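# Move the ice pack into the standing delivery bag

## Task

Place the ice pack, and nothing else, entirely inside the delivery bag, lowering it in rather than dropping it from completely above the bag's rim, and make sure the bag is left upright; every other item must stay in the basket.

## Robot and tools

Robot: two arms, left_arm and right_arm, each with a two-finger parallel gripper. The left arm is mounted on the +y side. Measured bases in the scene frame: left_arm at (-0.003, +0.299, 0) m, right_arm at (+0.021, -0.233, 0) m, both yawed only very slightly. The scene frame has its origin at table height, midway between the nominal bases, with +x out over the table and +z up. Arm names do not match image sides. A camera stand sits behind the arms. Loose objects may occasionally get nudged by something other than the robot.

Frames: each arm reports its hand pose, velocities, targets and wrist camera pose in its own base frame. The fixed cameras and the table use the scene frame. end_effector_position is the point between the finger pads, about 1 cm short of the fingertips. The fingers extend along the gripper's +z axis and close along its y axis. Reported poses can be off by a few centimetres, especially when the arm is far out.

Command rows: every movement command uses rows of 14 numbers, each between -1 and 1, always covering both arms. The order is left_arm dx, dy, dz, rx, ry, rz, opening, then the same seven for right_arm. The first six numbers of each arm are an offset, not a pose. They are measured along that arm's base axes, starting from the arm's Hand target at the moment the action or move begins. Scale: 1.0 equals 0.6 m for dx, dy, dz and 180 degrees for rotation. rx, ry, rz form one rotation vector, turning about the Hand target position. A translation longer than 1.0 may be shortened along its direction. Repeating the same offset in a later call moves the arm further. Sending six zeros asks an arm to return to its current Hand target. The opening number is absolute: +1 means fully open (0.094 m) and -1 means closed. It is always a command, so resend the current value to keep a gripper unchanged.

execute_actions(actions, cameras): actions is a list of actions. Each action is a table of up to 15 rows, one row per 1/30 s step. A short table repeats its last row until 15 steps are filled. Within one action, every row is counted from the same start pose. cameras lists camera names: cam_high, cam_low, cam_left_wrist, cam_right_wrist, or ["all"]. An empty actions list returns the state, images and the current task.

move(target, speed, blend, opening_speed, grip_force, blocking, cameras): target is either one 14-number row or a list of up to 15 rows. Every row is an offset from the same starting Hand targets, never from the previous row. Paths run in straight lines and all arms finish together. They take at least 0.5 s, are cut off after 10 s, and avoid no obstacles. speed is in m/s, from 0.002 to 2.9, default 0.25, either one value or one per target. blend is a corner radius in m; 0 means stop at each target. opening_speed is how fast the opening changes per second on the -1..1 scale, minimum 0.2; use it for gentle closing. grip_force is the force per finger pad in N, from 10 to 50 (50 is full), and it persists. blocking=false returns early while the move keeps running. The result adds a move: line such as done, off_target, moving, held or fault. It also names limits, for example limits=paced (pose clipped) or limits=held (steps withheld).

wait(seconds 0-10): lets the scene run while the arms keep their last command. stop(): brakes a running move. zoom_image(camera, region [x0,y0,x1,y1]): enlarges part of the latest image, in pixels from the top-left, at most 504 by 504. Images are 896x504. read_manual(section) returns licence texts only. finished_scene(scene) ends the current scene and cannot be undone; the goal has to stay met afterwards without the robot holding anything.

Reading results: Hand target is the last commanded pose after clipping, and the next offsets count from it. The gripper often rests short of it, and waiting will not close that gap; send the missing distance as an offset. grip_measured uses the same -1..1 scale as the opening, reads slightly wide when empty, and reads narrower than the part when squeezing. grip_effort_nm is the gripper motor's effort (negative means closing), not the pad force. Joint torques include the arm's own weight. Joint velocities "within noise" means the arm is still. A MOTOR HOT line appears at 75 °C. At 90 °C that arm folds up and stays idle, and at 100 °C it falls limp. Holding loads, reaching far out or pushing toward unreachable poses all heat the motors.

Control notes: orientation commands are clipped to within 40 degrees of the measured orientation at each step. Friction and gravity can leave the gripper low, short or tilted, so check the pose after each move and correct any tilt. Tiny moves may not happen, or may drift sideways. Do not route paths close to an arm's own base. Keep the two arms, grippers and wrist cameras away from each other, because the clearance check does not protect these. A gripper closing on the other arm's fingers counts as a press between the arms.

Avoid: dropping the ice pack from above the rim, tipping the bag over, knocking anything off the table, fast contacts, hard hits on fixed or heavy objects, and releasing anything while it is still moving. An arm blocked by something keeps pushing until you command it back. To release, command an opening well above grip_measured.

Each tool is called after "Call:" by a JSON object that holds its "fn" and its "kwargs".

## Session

Call:
{"fn": "execute_actions", "kwargs": {"actions": []}}

Scene clock: 0.00 s.
left_arm: end_effector_position=(+0.0697, -0.2212, +0.1286) grip_measured=+1.000 grip_effort_nm=n/a end_effector_quat_wxyz=(+0.276, +0.379, +0.736, -0.488) | right_arm: end_effector_position=(+0.1459, -0.4089, +0.1584) grip_measured=+1.000 grip_effort_nm=n/a end_effector_quat_wxyz=(+0.149, +0.615, +0.493, -0.597)
Joint positions: left_arm=[-0.759 0.344 0.21 -0.375 0.704 -0.234 0.094] | right_arm=[-0.836 1.868 1.197 -0.268 1.265 0.485 0.094]
Joint velocities: within noise
Joint torques (N m): no reading
Heat: left arm: 30 °C; right arm: 30 °C.
Hand target: left_arm +0.0700, -0.2215, +0.1312; +0.278, +0.379, +0.735, -0.488 | right_arm +0.1470, -0.4103, +0.1664; +0.158, +0.619, +0.485, -0.597
Tool commands: left_gripper/opening=+1.0 right_gripper/opening=+1.0

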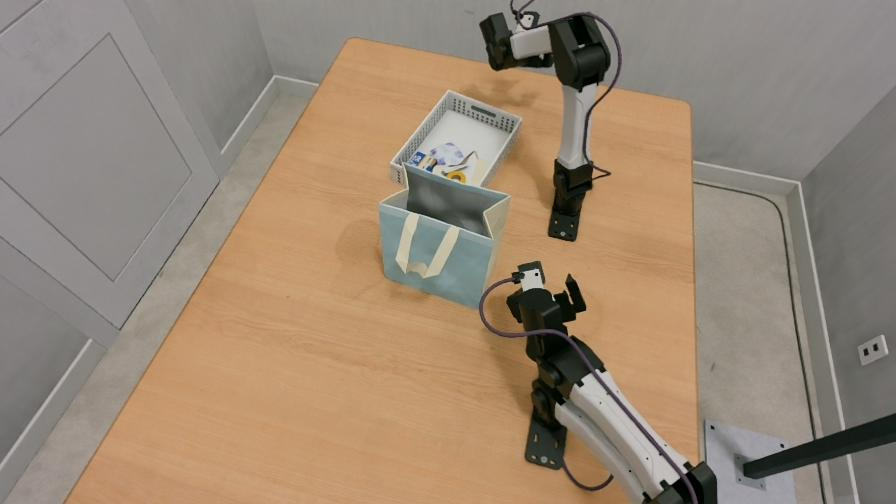

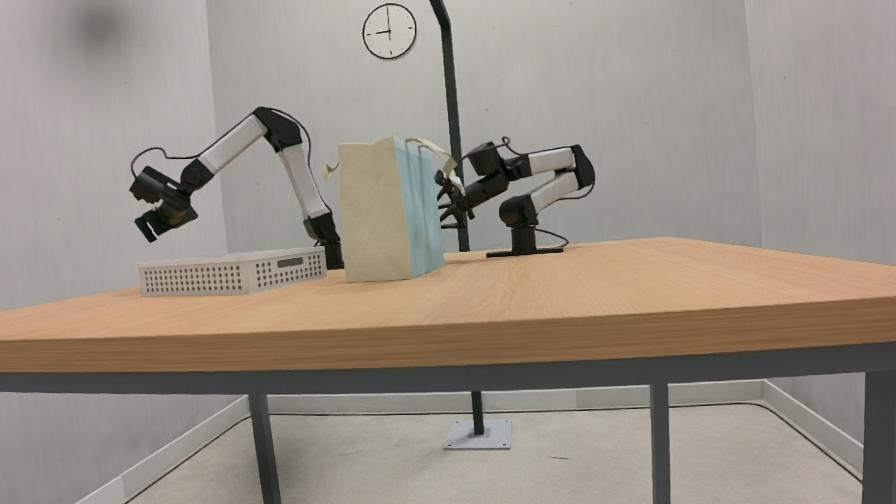

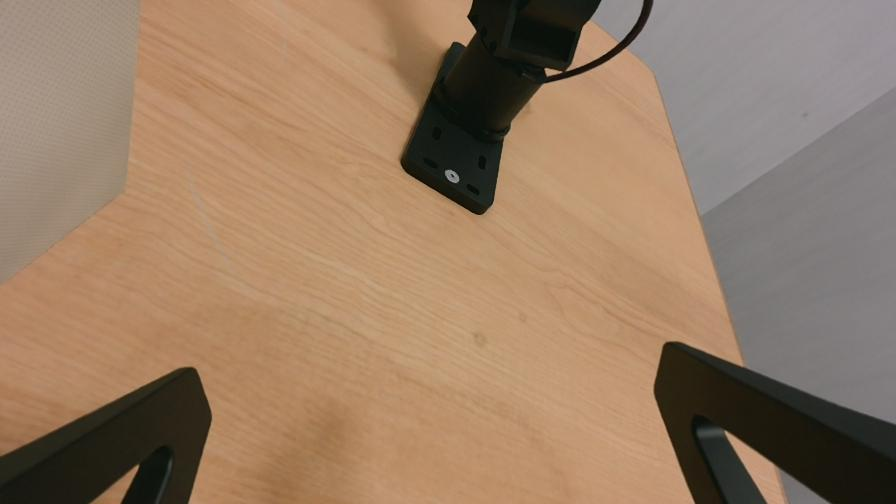

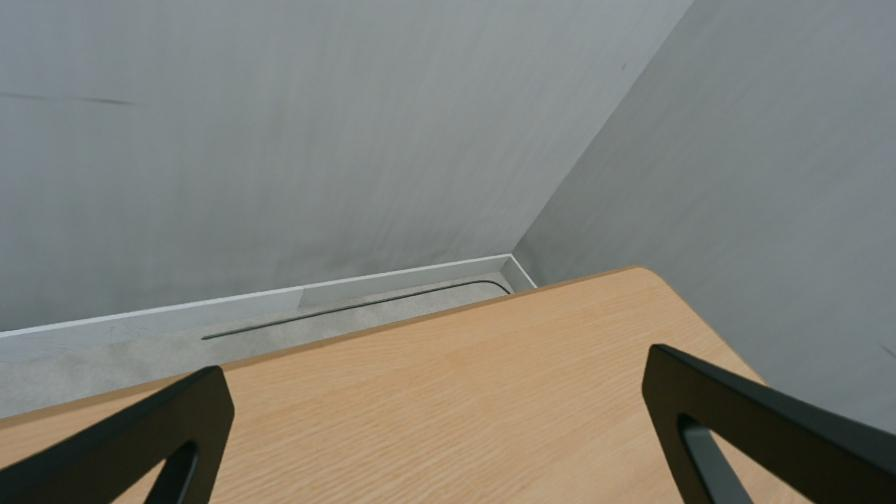

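Call:
{"fn": "zoom_image", "kwargs": {"camera": "cam_high", "region": [380, 80, 530, 205]}}

Call:
{"fn": "zoom_image", "kwargs": {"camera": "cam_high", "region": [365, 150, 525, 315]}}

Scaled by 3.360 from the camera's 896x504 image, which has a finer 1280x720 frame.

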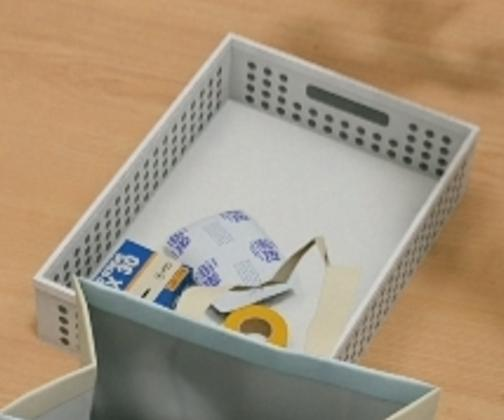

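Scaled by 3.055 from the camera's 896x504 image, which has a finer 1280x720 frame.

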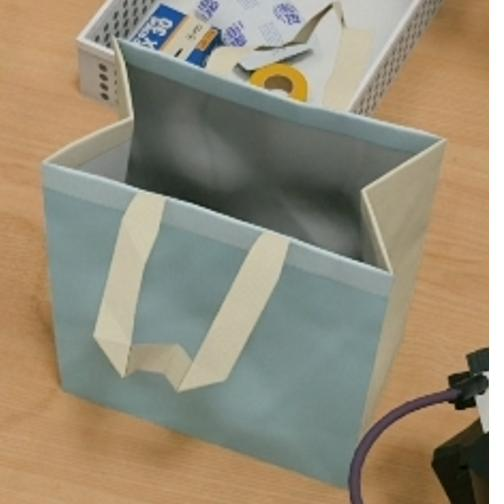

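Call:
{"fn": "zoom_image", "kwargs": {"camera": "cam_high", "region": [400, 130, 490, 190]}}

Scaled by 5.600 from the camera's 896x504 image, which has a finer 1280x720 frame.

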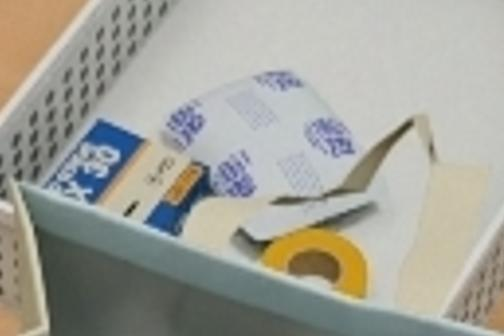

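Call:
{"fn": "move", "kwargs": {"target": [[0, 0, 0, 0, 0, 0, 1.0, 0.1717, 0.25, 0.14, 0.2124, 0.1819, 0.3478, 0.75], [0, 0, 0, 0, 0, 0, 1.0, 0.31, 0.5638, -0.0107, 0.4247, 0.3637, 0.6956, 0.75]], "speed": 0.8, "blend": [0.06, 0], "cameras": ["cam_right_wrist", "cam_high"]}}

Scene clock: 5.57 s.
left_arm: end_effector_position=(+0.0697, -0.2212, +0.1286) grip_measured=+1.000 grip_effort_nm=0.00 end_effector_quat_wxyz=(+0.276, +0.379, +0.736, -0.488) | right_arm: end_effector_position=(+0.3297, -0.0750, +0.1584) grip_measured=+0.752 grip_effort_nm=-0.05 end_effector_quat_wxyz=(-0.001, -0.426, +0.905, -0.008)
Joint positions: left_arm=[-0.759 0.344 0.21 -0.375 0.704 -0.234 0.094] | right_arm=[-0.216 1.826 1.735 -1.471 0.014 -1.097 0.082]
Joint torques (N m): left_arm=[0.08 1.28 8.21 1.84 0.29 0.05] | right_arm=[0.2 -5.86 9.96 0.2 -0.08 -0.24]
Heat: left arm: 31 °C; right arm: 30 °C.
Hand target: left_arm +0.0700, -0.2215, +0.1312; +0.278, +0.379, +0.735, -0.488 | right_arm +0.3330, -0.0720, +0.1599; +0.000, -0.434, +0.901, +0.000
Off the commanded pose: left_arm 0.003 m, 0 deg | right_arm 0.005 m, 1 deg.
move: done
Images, in order (width x height): cam_high 896x504, cam_right_wrist 896x504.

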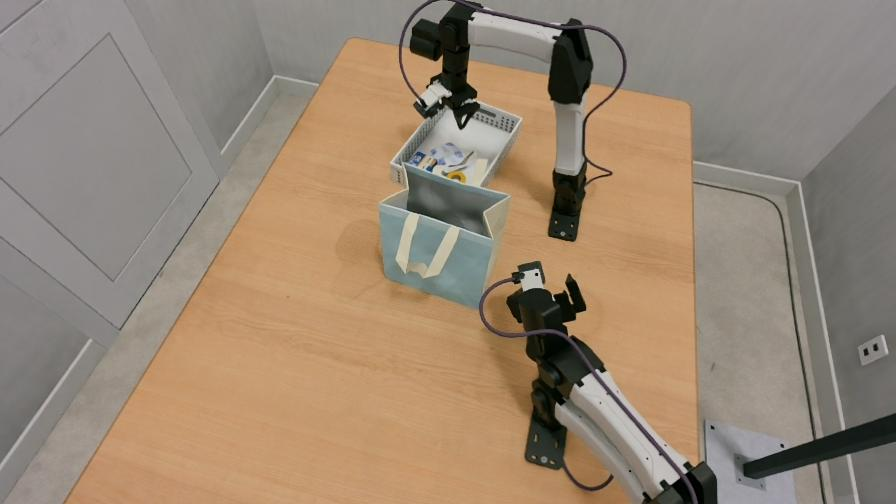

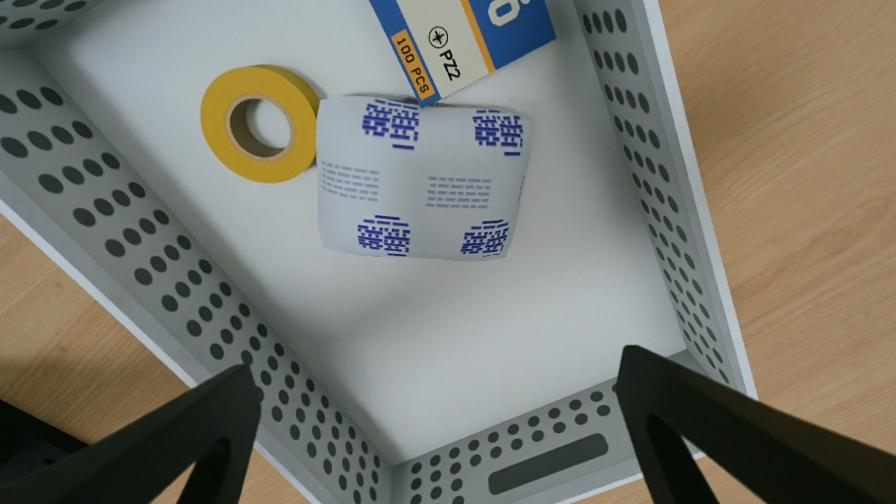

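Call:
{"fn": "zoom_image", "kwargs": {"camera": "cam_right_wrist", "region": [200, 20, 580, 280]}}

Scaled by 1.326 from the camera's 896x504 image, which has a finer 1280x720 frame.

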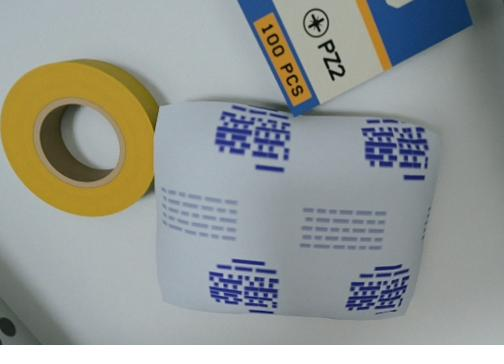

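Call:
{"fn": "move", "kwargs": {"target": [0, 0, 0, 0, 0, 0, 1.0, -0.0448, 0.0325, -0.1332, 0, 0, -0.5378, 0.68], "speed": 0.7, "cameras": ["cam_right_wrist"]}}

Scene clock: 10.03 s.
left_arm: end_effector_position=(+0.0697, -0.2212, +0.1286) grip_measured=+1.000 grip_effort_nm=0.00 end_effector_quat_wxyz=(+0.276, +0.379, +0.736, -0.488) | right_arm: end_effector_position=(+0.3028, -0.0517, +0.0723) grip_measured=+0.682 grip_effort_nm=-0.05 end_effector_quat_wxyz=(-0.025, +0.382, +0.924, +0.002)
Joint positions: left_arm=[-0.759 0.344 0.21 -0.375 0.704 -0.234 0.094] | right_arm=[-0.177 1.77 1.321 -1.17 -0.014 0.606 0.079]
Joint torques (N m): left_arm=[0.08 1.29 8.2 1.84 0.29 0.05] | right_arm=[0.58 -9.77 5.93 0.49 0.25 0.09]
Heat: left arm: 31 °C; right arm: 31 °C.
Hand target: left_arm +0.0700, -0.2215, +0.1312; +0.278, +0.379, +0.735, -0.488 | right_arm +0.3062, -0.0525, +0.0801; +0.000, +0.385, +0.923, +0.000
Off the commanded pose: left_arm 0.003 m, 0 deg | right_arm 0.009 m, 3 deg.
move: off_target (right_arm)
Images, in order (width x height): cam_right_wrist 896x504.

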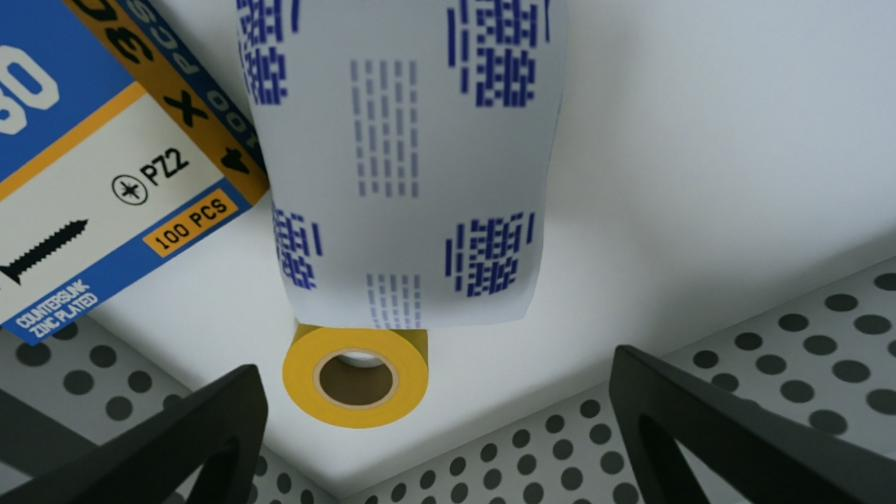

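Call:
{"fn": "move", "kwargs": {"target": [[0, 0, 0, 0, 0, 0, 1.0, 0.0078, 0.0147, 0, -0.0012, -0.0082, 0, 0.68], [0, 0, 0, 0, 0, 0, 1.0, 0.0078, 0.0147, -0.0993, -0.0012, -0.0082, 0, 0.68]], "speed": [0.2, 0.22], "cameras": ["cam_right_wrist"]}}

Scene clock: 13.37 s.
left_arm: end_effector_position=(+0.0697, -0.2212, +0.1286) grip_measured=+1.000 grip_effort_nm=0.00 end_effector_quat_wxyz=(+0.276, +0.379, +0.736, -0.488) | right_arm: end_effector_position=(+0.3072, -0.0433, +0.0275) grip_measured=+0.681 grip_effort_nm=-0.05 end_effector_quat_wxyz=(+0.008, +0.382, +0.924, +0.007)
Joint positions: left_arm=[-0.759 0.344 0.21 -0.375 0.704 -0.234 0.094] | right_arm=[-0.145 1.771 1.137 -0.917 -0.01 0.638 0.079]
Joint torques (N m): left_arm=[0.08 1.28 8.21 1.84 0.29 0.05] | right_arm=[0.49 -5.42 5.98 0.71 0.21 0.08]
Heat: left arm: 31 °C; right arm: 31 °C.
Hand target: left_arm +0.0700, -0.2215, +0.1312; +0.278, +0.379, +0.735, -0.488 | right_arm +0.3109, -0.0436, +0.0205; +0.013, +0.385, +0.923, +0.004
Off the commanded pose: left_arm 0.003 m, 0 deg | right_arm 0.008 m, 1 deg.
move: done
Images, in order (width x height): cam_right_wrist 896x504.

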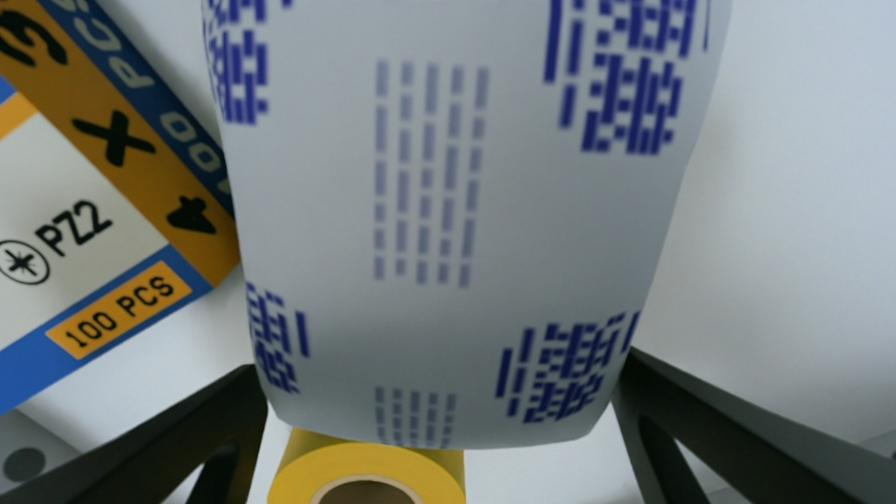

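Call:
{"fn": "move", "kwargs": {"target": [[0, 0, 0, 0, 0, 0, 1.0, 0, 0, -0.0125, 0, 0, 0, 0.68], [0, 0, 0, 0, 0, 0, 1.0, 0, 0, -0.0125, 0, 0, 0, 0.2]], "speed": 0.15, "grip_force": 28, "cameras": ["cam_right_wrist"]}}

Scene clock: 16.80 s.
left_arm: end_effector_position=(+0.0697, -0.2212, +0.1286) grip_measured=+1.000 grip_effort_nm=0.00 end_effector_quat_wxyz=(+0.276, +0.379, +0.736, -0.488) | right_arm: end_effector_position=(+0.3096, -0.0442, +0.0205) grip_measured=+0.204 grip_effort_nm=-0.21 end_effector_quat_wxyz=(+0.013, +0.382, +0.924, +0.007)
Joint positions: left_arm=[-0.759 0.344 0.21 -0.375 0.704 -0.234 0.094] | right_arm=[-0.145 1.783 1.121 -0.88 -0.006 0.639 0.057]
Joint torques (N m): left_arm=[0.08 1.28 8.21 1.84 0.29 0.05] | right_arm=[0.49 -5.41 5.81 0.68 0.2 0.07]
Heat: left arm: 32 °C; right arm: 31 °C.
Hand target: left_arm +0.0700, -0.2215, +0.1312; +0.278, +0.379, +0.735, -0.488 | right_arm +0.3109, -0.0436, +0.0130; +0.013, +0.385, +0.923, +0.003
Off the commanded pose: left_arm 0.003 m, 0 deg | right_arm 0.008 m, 1 deg.
grip_force (N): 28, 28
move: done
Images, in order (width x height): cam_right_wrist 896x504.

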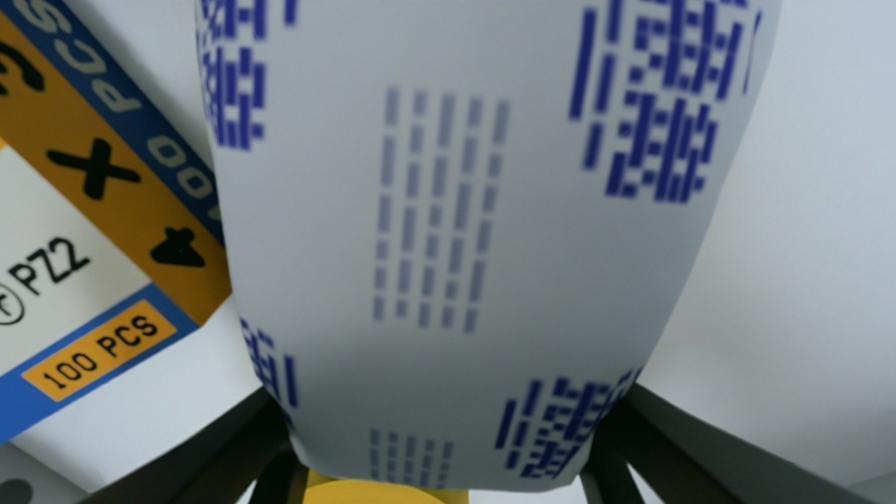

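Call:
{"fn": "move", "kwargs": {"target": [[0, 0, 0, 0, 0, 0, 1.0, 0, 0, 0, 0, 0, 0, 0.11], [0, 0, 0, 0, 0, 0, 1.0, 0, 0, 0.1, 0, 0, 0, 0.11]], "speed": [0.15, 0.2], "cameras": ["cam_right_wrist"]}}

Scene clock: 18.90 s.
left_arm: end_effector_position=(+0.0697, -0.2212, +0.1286) grip_measured=+1.000 grip_effort_nm=0.00 end_effector_quat_wxyz=(+0.276, +0.379, +0.736, -0.488) | right_arm: end_effector_position=(+0.3030, -0.0432, +0.0548) grip_measured=+0.116 grip_effort_nm=-0.30 end_effector_quat_wxyz=(-0.012, +0.382, +0.924, +0.000)
Joint positions: left_arm=[-0.759 0.344 0.21 -0.375 0.704 -0.234 0.094] | right_arm=[-0.145 1.76 1.239 -1.073 -0.006 0.639 0.052]
Joint torques (N m): left_arm=[0.09 1.28 8.21 1.84 0.29 0.04] | right_arm=[0.47 -9.55 9.84 0.21 0.17 0.07]
Heat: left arm: 32 °C; right arm: 32 °C.
Hand target: left_arm +0.0700, -0.2215, +0.1312; +0.278, +0.379, +0.735, -0.488 | right_arm +0.3108, -0.0436, +0.0730; +0.013, +0.385, +0.923, +0.003
Off the commanded pose: left_arm 0.003 m, 0 deg | right_arm 0.020 m, 3 deg.
grip_force (N): 28, 28
move: off_target (right_arm)
Images, in order (width x height): cam_right_wrist 896x504.

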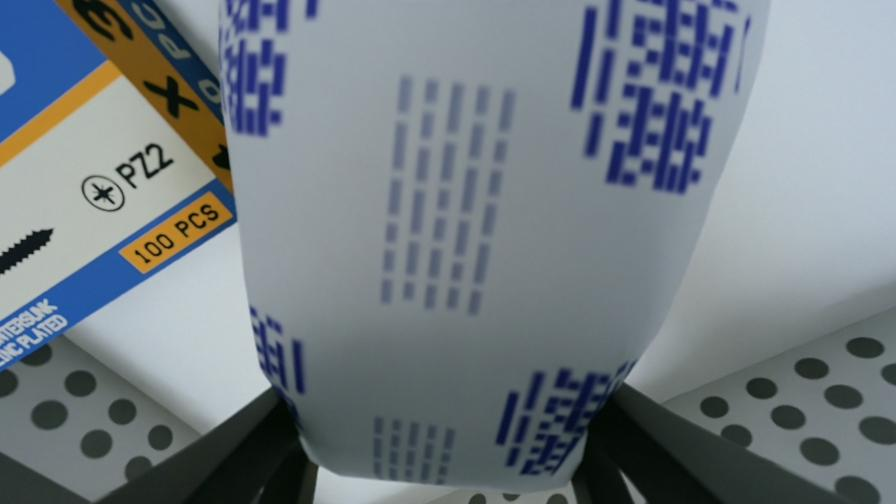

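Call:
{"fn": "move", "kwargs": {"target": [[0, 0, 0, 0, 0, 0, 1.0, -0.008, 0.001, 0.195, -0.0025, -0.0191, 0, 0.08], [0, 0, 0, 0, 0, 0, 1.0, 0.0145, 0.2665, 0.4367, 0.0341, -0.1609, 0.0944, 0.08], [0, 0, 0, 0, 0, 0, 1.0, -0.1270, 0.5257, 0.4367, 0.0908, -0.1403, 0.1958, 0.08]], "speed": 0.4, "blend": [0.04, 0.06, 0], "cameras": ["cam_high", "cam_right_wrist"]}}

Scene clock: 23.03 s.
left_arm: end_effector_position=(+0.0697, -0.2212, +0.1286) grip_measured=+1.000 grip_effort_nm=0.00 end_effector_quat_wxyz=(+0.276, +0.379, +0.736, -0.488) | right_arm: end_effector_position=(+0.2294, +0.2706, +0.3266) grip_measured=+0.100 grip_effort_nm=-0.59 end_effector_quat_wxyz=(+0.142, +0.071, +0.965, +0.210)
Joint positions: left_arm=[-0.759 0.344 0.21 -0.375 0.704 -0.234 0.094] | right_arm=[0.856 1.66 2.14 -1.538 -0.024 1.01 0.052]
Joint torques (N m): left_arm=[0.09 1.26 8.21 1.83 0.29 0.05] | right_arm=[-0.23 -4.85 9.62 1.34 0.27 0.02]
Heat: left arm: 32 °C; right arm: 32 °C.
Hand target: left_arm +0.0700, -0.2215, +0.1312; +0.278, +0.379, +0.735, -0.488 | right_arm +0.2346, +0.2718, +0.3350; +0.155, +0.079, +0.960, +0.218
Off the commanded pose: left_arm 0.003 m, 0 deg | right_arm 0.010 m, 2 deg.
grip_force (N): 28, 28
move: done
Images, in order (width x height): cam_high 896x504, cam_right_wrist 896x504.

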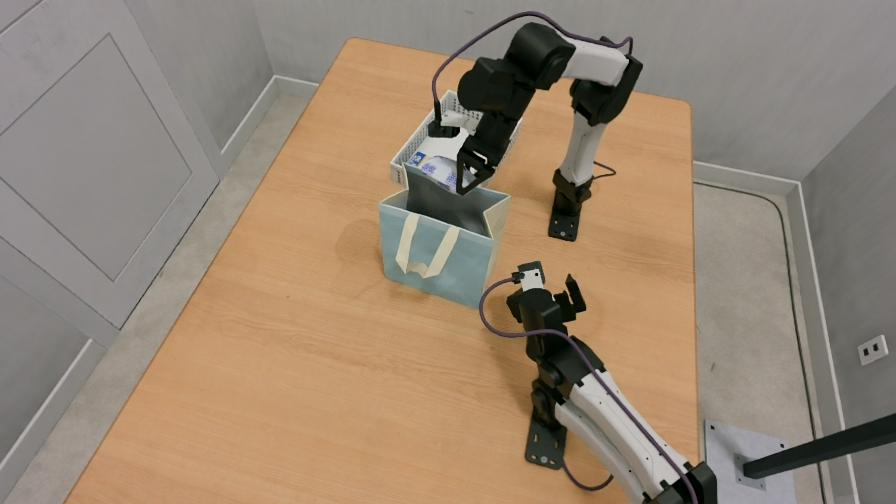

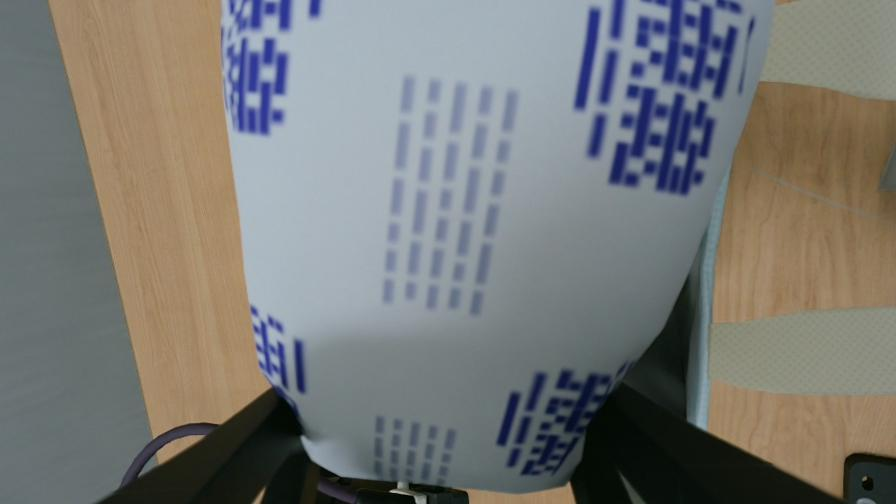

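Call:
{"fn": "move", "kwargs": {"target": [[0, 0, 0, 0, 0, 0, 1.0, -0.005, -0.0057, -0.1417, -0.0682, 0.0486, 0.0149, 0.08], [0, 0, 0, 0, 0, 0, 1.0, -0.0077, -0.0088, -0.2583, -0.1191, 0.0916, 0.0211, 0.08], [0, 0, 0, 0, 0, 0, 1.0, -0.0098, -0.0113, -0.3633, -0.1357, 0.1065, 0.0217, 0.08]], "speed": 0.2, "blend": [0.02, 0.02, 0], "cameras": ["cam_high", "cam_right_wrist"]}}

Scene clock: 26.37 s.
left_arm: end_effector_position=(+0.0697, -0.2212, +0.1286) grip_measured=+1.000 grip_effort_nm=0.00 end_effector_quat_wxyz=(+0.276, +0.379, +0.736, -0.488) | right_arm: end_effector_position=(+0.2260, +0.2621, +0.1209) grip_measured=+0.099 grip_effort_nm=-0.59 end_effector_quat_wxyz=(-0.003, +0.054, +0.999, -0.002)
Joint positions: left_arm=[-0.759 0.344 0.21 -0.375 0.704 -0.234 0.094] | right_arm=[0.858 1.862 1.632 -1.348 -0.003 0.965 0.052]
Joint torques (N m): left_arm=[0.06 1.28 8.21 1.84 0.29 0.05] | right_arm=[0.03 -7.01 6.76 0.53 0.18 -0.22]
Heat: left arm: 33 °C; right arm: 32 °C.
Hand target: left_arm +0.0700, -0.2215, +0.1312; +0.278, +0.379, +0.735, -0.488 | right_arm +0.2287, +0.2650, +0.1170; +0.000, +0.047, +0.999, +0.000
Off the commanded pose: left_arm 0.003 m, 0 deg | right_arm 0.006 m, 1 deg.
grip_force (N): 28, 28
move: done
Images, in order (width x height): cam_high 896x504, cam_right_wrist 896x504.

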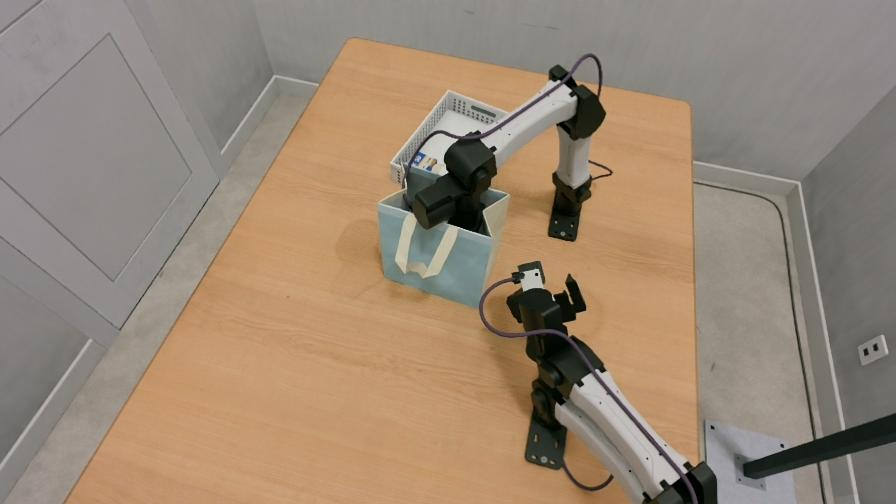

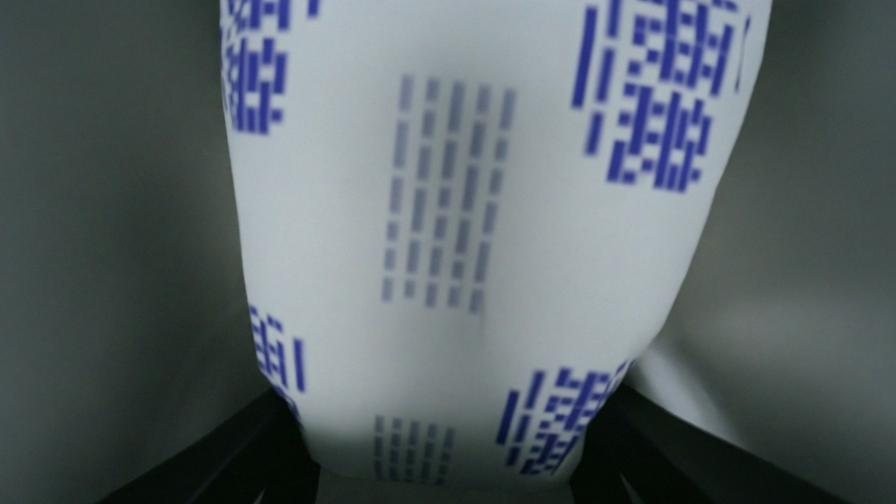

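Call:
{"fn": "zoom_image", "kwargs": {"camera": "cam_high", "region": [365, 150, 525, 315]}}

Scaled by 3.055 from the camera's 896x504 image, which has a finer 1280x720 frame.

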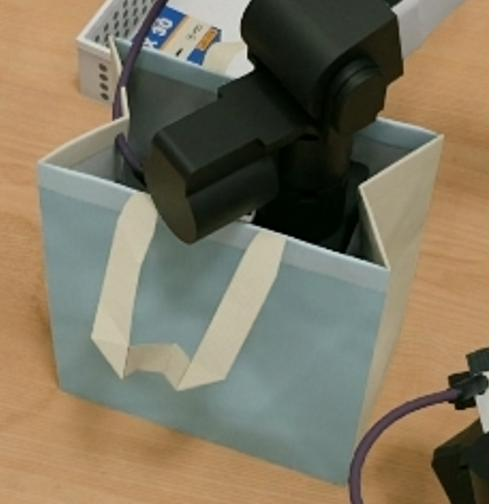

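Call:
{"fn": "move", "kwargs": {"target": [0, 0, 0, 0, 0, 0, 1.0, 0, 0, 0, 0, 0, 0, 0.42], "opening_speed": 0.2, "speed": 0.1, "cameras": ["cam_right_wrist"]}}

Scene clock: 29.67 s.
left_arm: end_effector_position=(+0.0697, -0.2212, +0.1286) grip_measured=+1.000 grip_effort_nm=0.00 end_effector_quat_wxyz=(+0.276, +0.379, +0.736, -0.488) | right_arm: end_effector_position=(+0.2264, +0.2626, +0.1209) grip_measured=+0.418 grip_effort_nm=0.12 end_effector_quat_wxyz=(-0.003, +0.054, +0.999, -0.001)
Joint positions: left_arm=[-0.759 0.344 0.21 -0.375 0.704 -0.234 0.094] | right_arm=[0.858 1.862 1.632 -1.346 -0.003 0.965 0.067]
Joint torques (N m): left_arm=[0.09 1.29 8.2 1.84 0.29 0.05] | right_arm=[-0.01 -6.99 6.8 0.51 0.17 -0.22]
Heat: left arm: 33 °C; right arm: 32 °C.
Hand target: left_arm +0.0700, -0.2215, +0.1312; +0.278, +0.379, +0.735, -0.488 | right_arm +0.2287, +0.2650, +0.1170; +0.000, +0.047, +0.999, +0.000
Off the commanded pose: left_arm 0.003 m, 0 deg | right_arm 0.005 m, 1 deg.
grip_force (N): 28, 28
move: done
Images, in order (width x height): cam_right_wrist 896x504.

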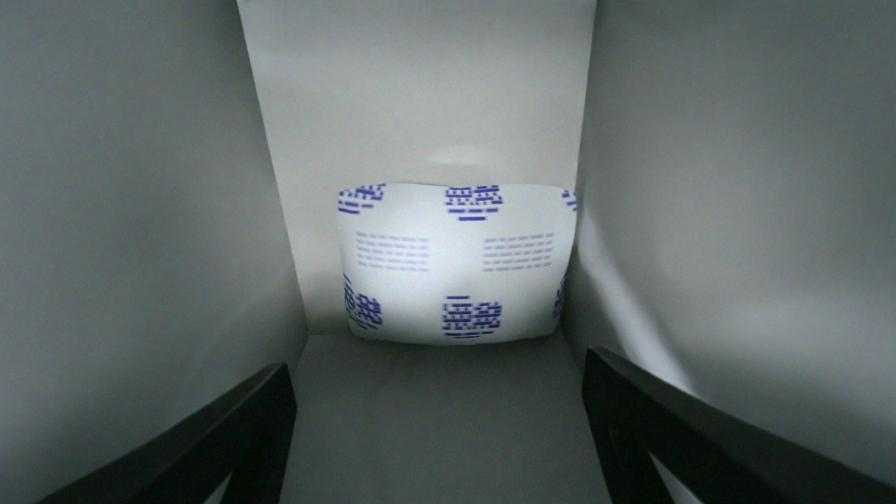

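Call:
{"fn": "move", "kwargs": {"target": [[0, 0, 0, 0, 0, 0, 1.0, 0.0022, 0.0083, 0.105, 0.0170, -0.0144, -0.0004, -0.1], [0, 0, 0, 0, 0, 0, 1.0, 0.0033, 0.0102, 0.2217, 0.0683, -0.0568, -0.0058, -0.1], [0, 0, 0, 0, 0, 0, 1.0, 0.0033, 0.0102, 0.3633, 0.1352, -0.1067, -0.0217, -0.1], [0, 0, 0, 0, 0, 0, 1.0, 0.1513, -0.2478, 0.3633, 0.0900, -0.1481, -0.1225, -0.1]], "speed": [0.2, 0.25, 0.35, 0.5], "blend": [0.01, 0.02, 0.03, 0], "grip_force": 50, "cameras": ["cam_high", "cam_low"]}}

Scene clock: 32.60 s.
left_arm: end_effector_position=(+0.0697, -0.2212, +0.1286) grip_measured=+1.000 grip_effort_nm=0.00 end_effector_quat_wxyz=(+0.276, +0.379, +0.736, -0.488) | right_arm: end_effector_position=(+0.3251, +0.1177, +0.3325) grip_measured=-0.098 grip_effort_nm=-0.05 end_effector_quat_wxyz=(+0.221, +0.241, +0.933, +0.148)
Joint positions: left_arm=[-0.759 0.344 0.21 -0.375 0.704 -0.234 0.094] | right_arm=[0.351 1.61 2.098 -1.52 0.007 0.854 0.042]
Joint torques (N m): left_arm=[0.1 1.28 8.2 1.83 0.29 0.04] | right_arm=[-0.25 -6.27 6.12 1.25 0.09 -0.27]
Heat: left arm: 33 °C; right arm: 32 °C.
Hand target: left_arm +0.0700, -0.2215, +0.1312; +0.278, +0.379, +0.735, -0.488 | right_arm +0.3195, +0.1163, +0.3351; +0.221, +0.233, +0.935, +0.149
Off the commanded pose: left_arm 0.003 m, 0 deg | right_arm 0.006 m, 1 deg.
move: done
Images, in order (width x height): cam_high 896x504, cam_low 896x504.

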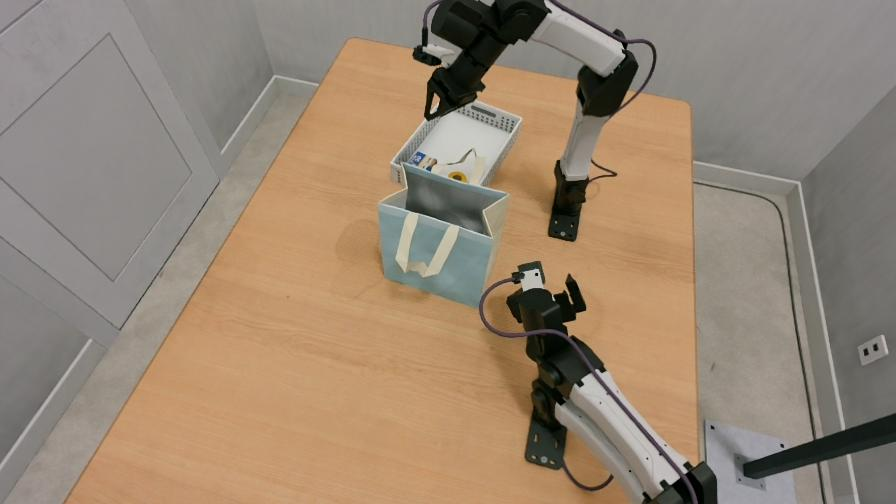

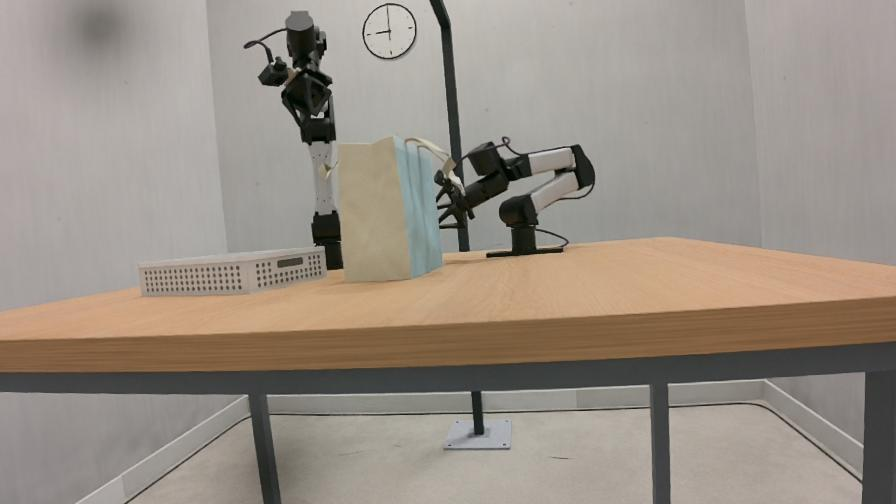

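Call:
{"fn": "finished_scene", "kwargs": {"scene": 2}}

The scene is finished: the task was done.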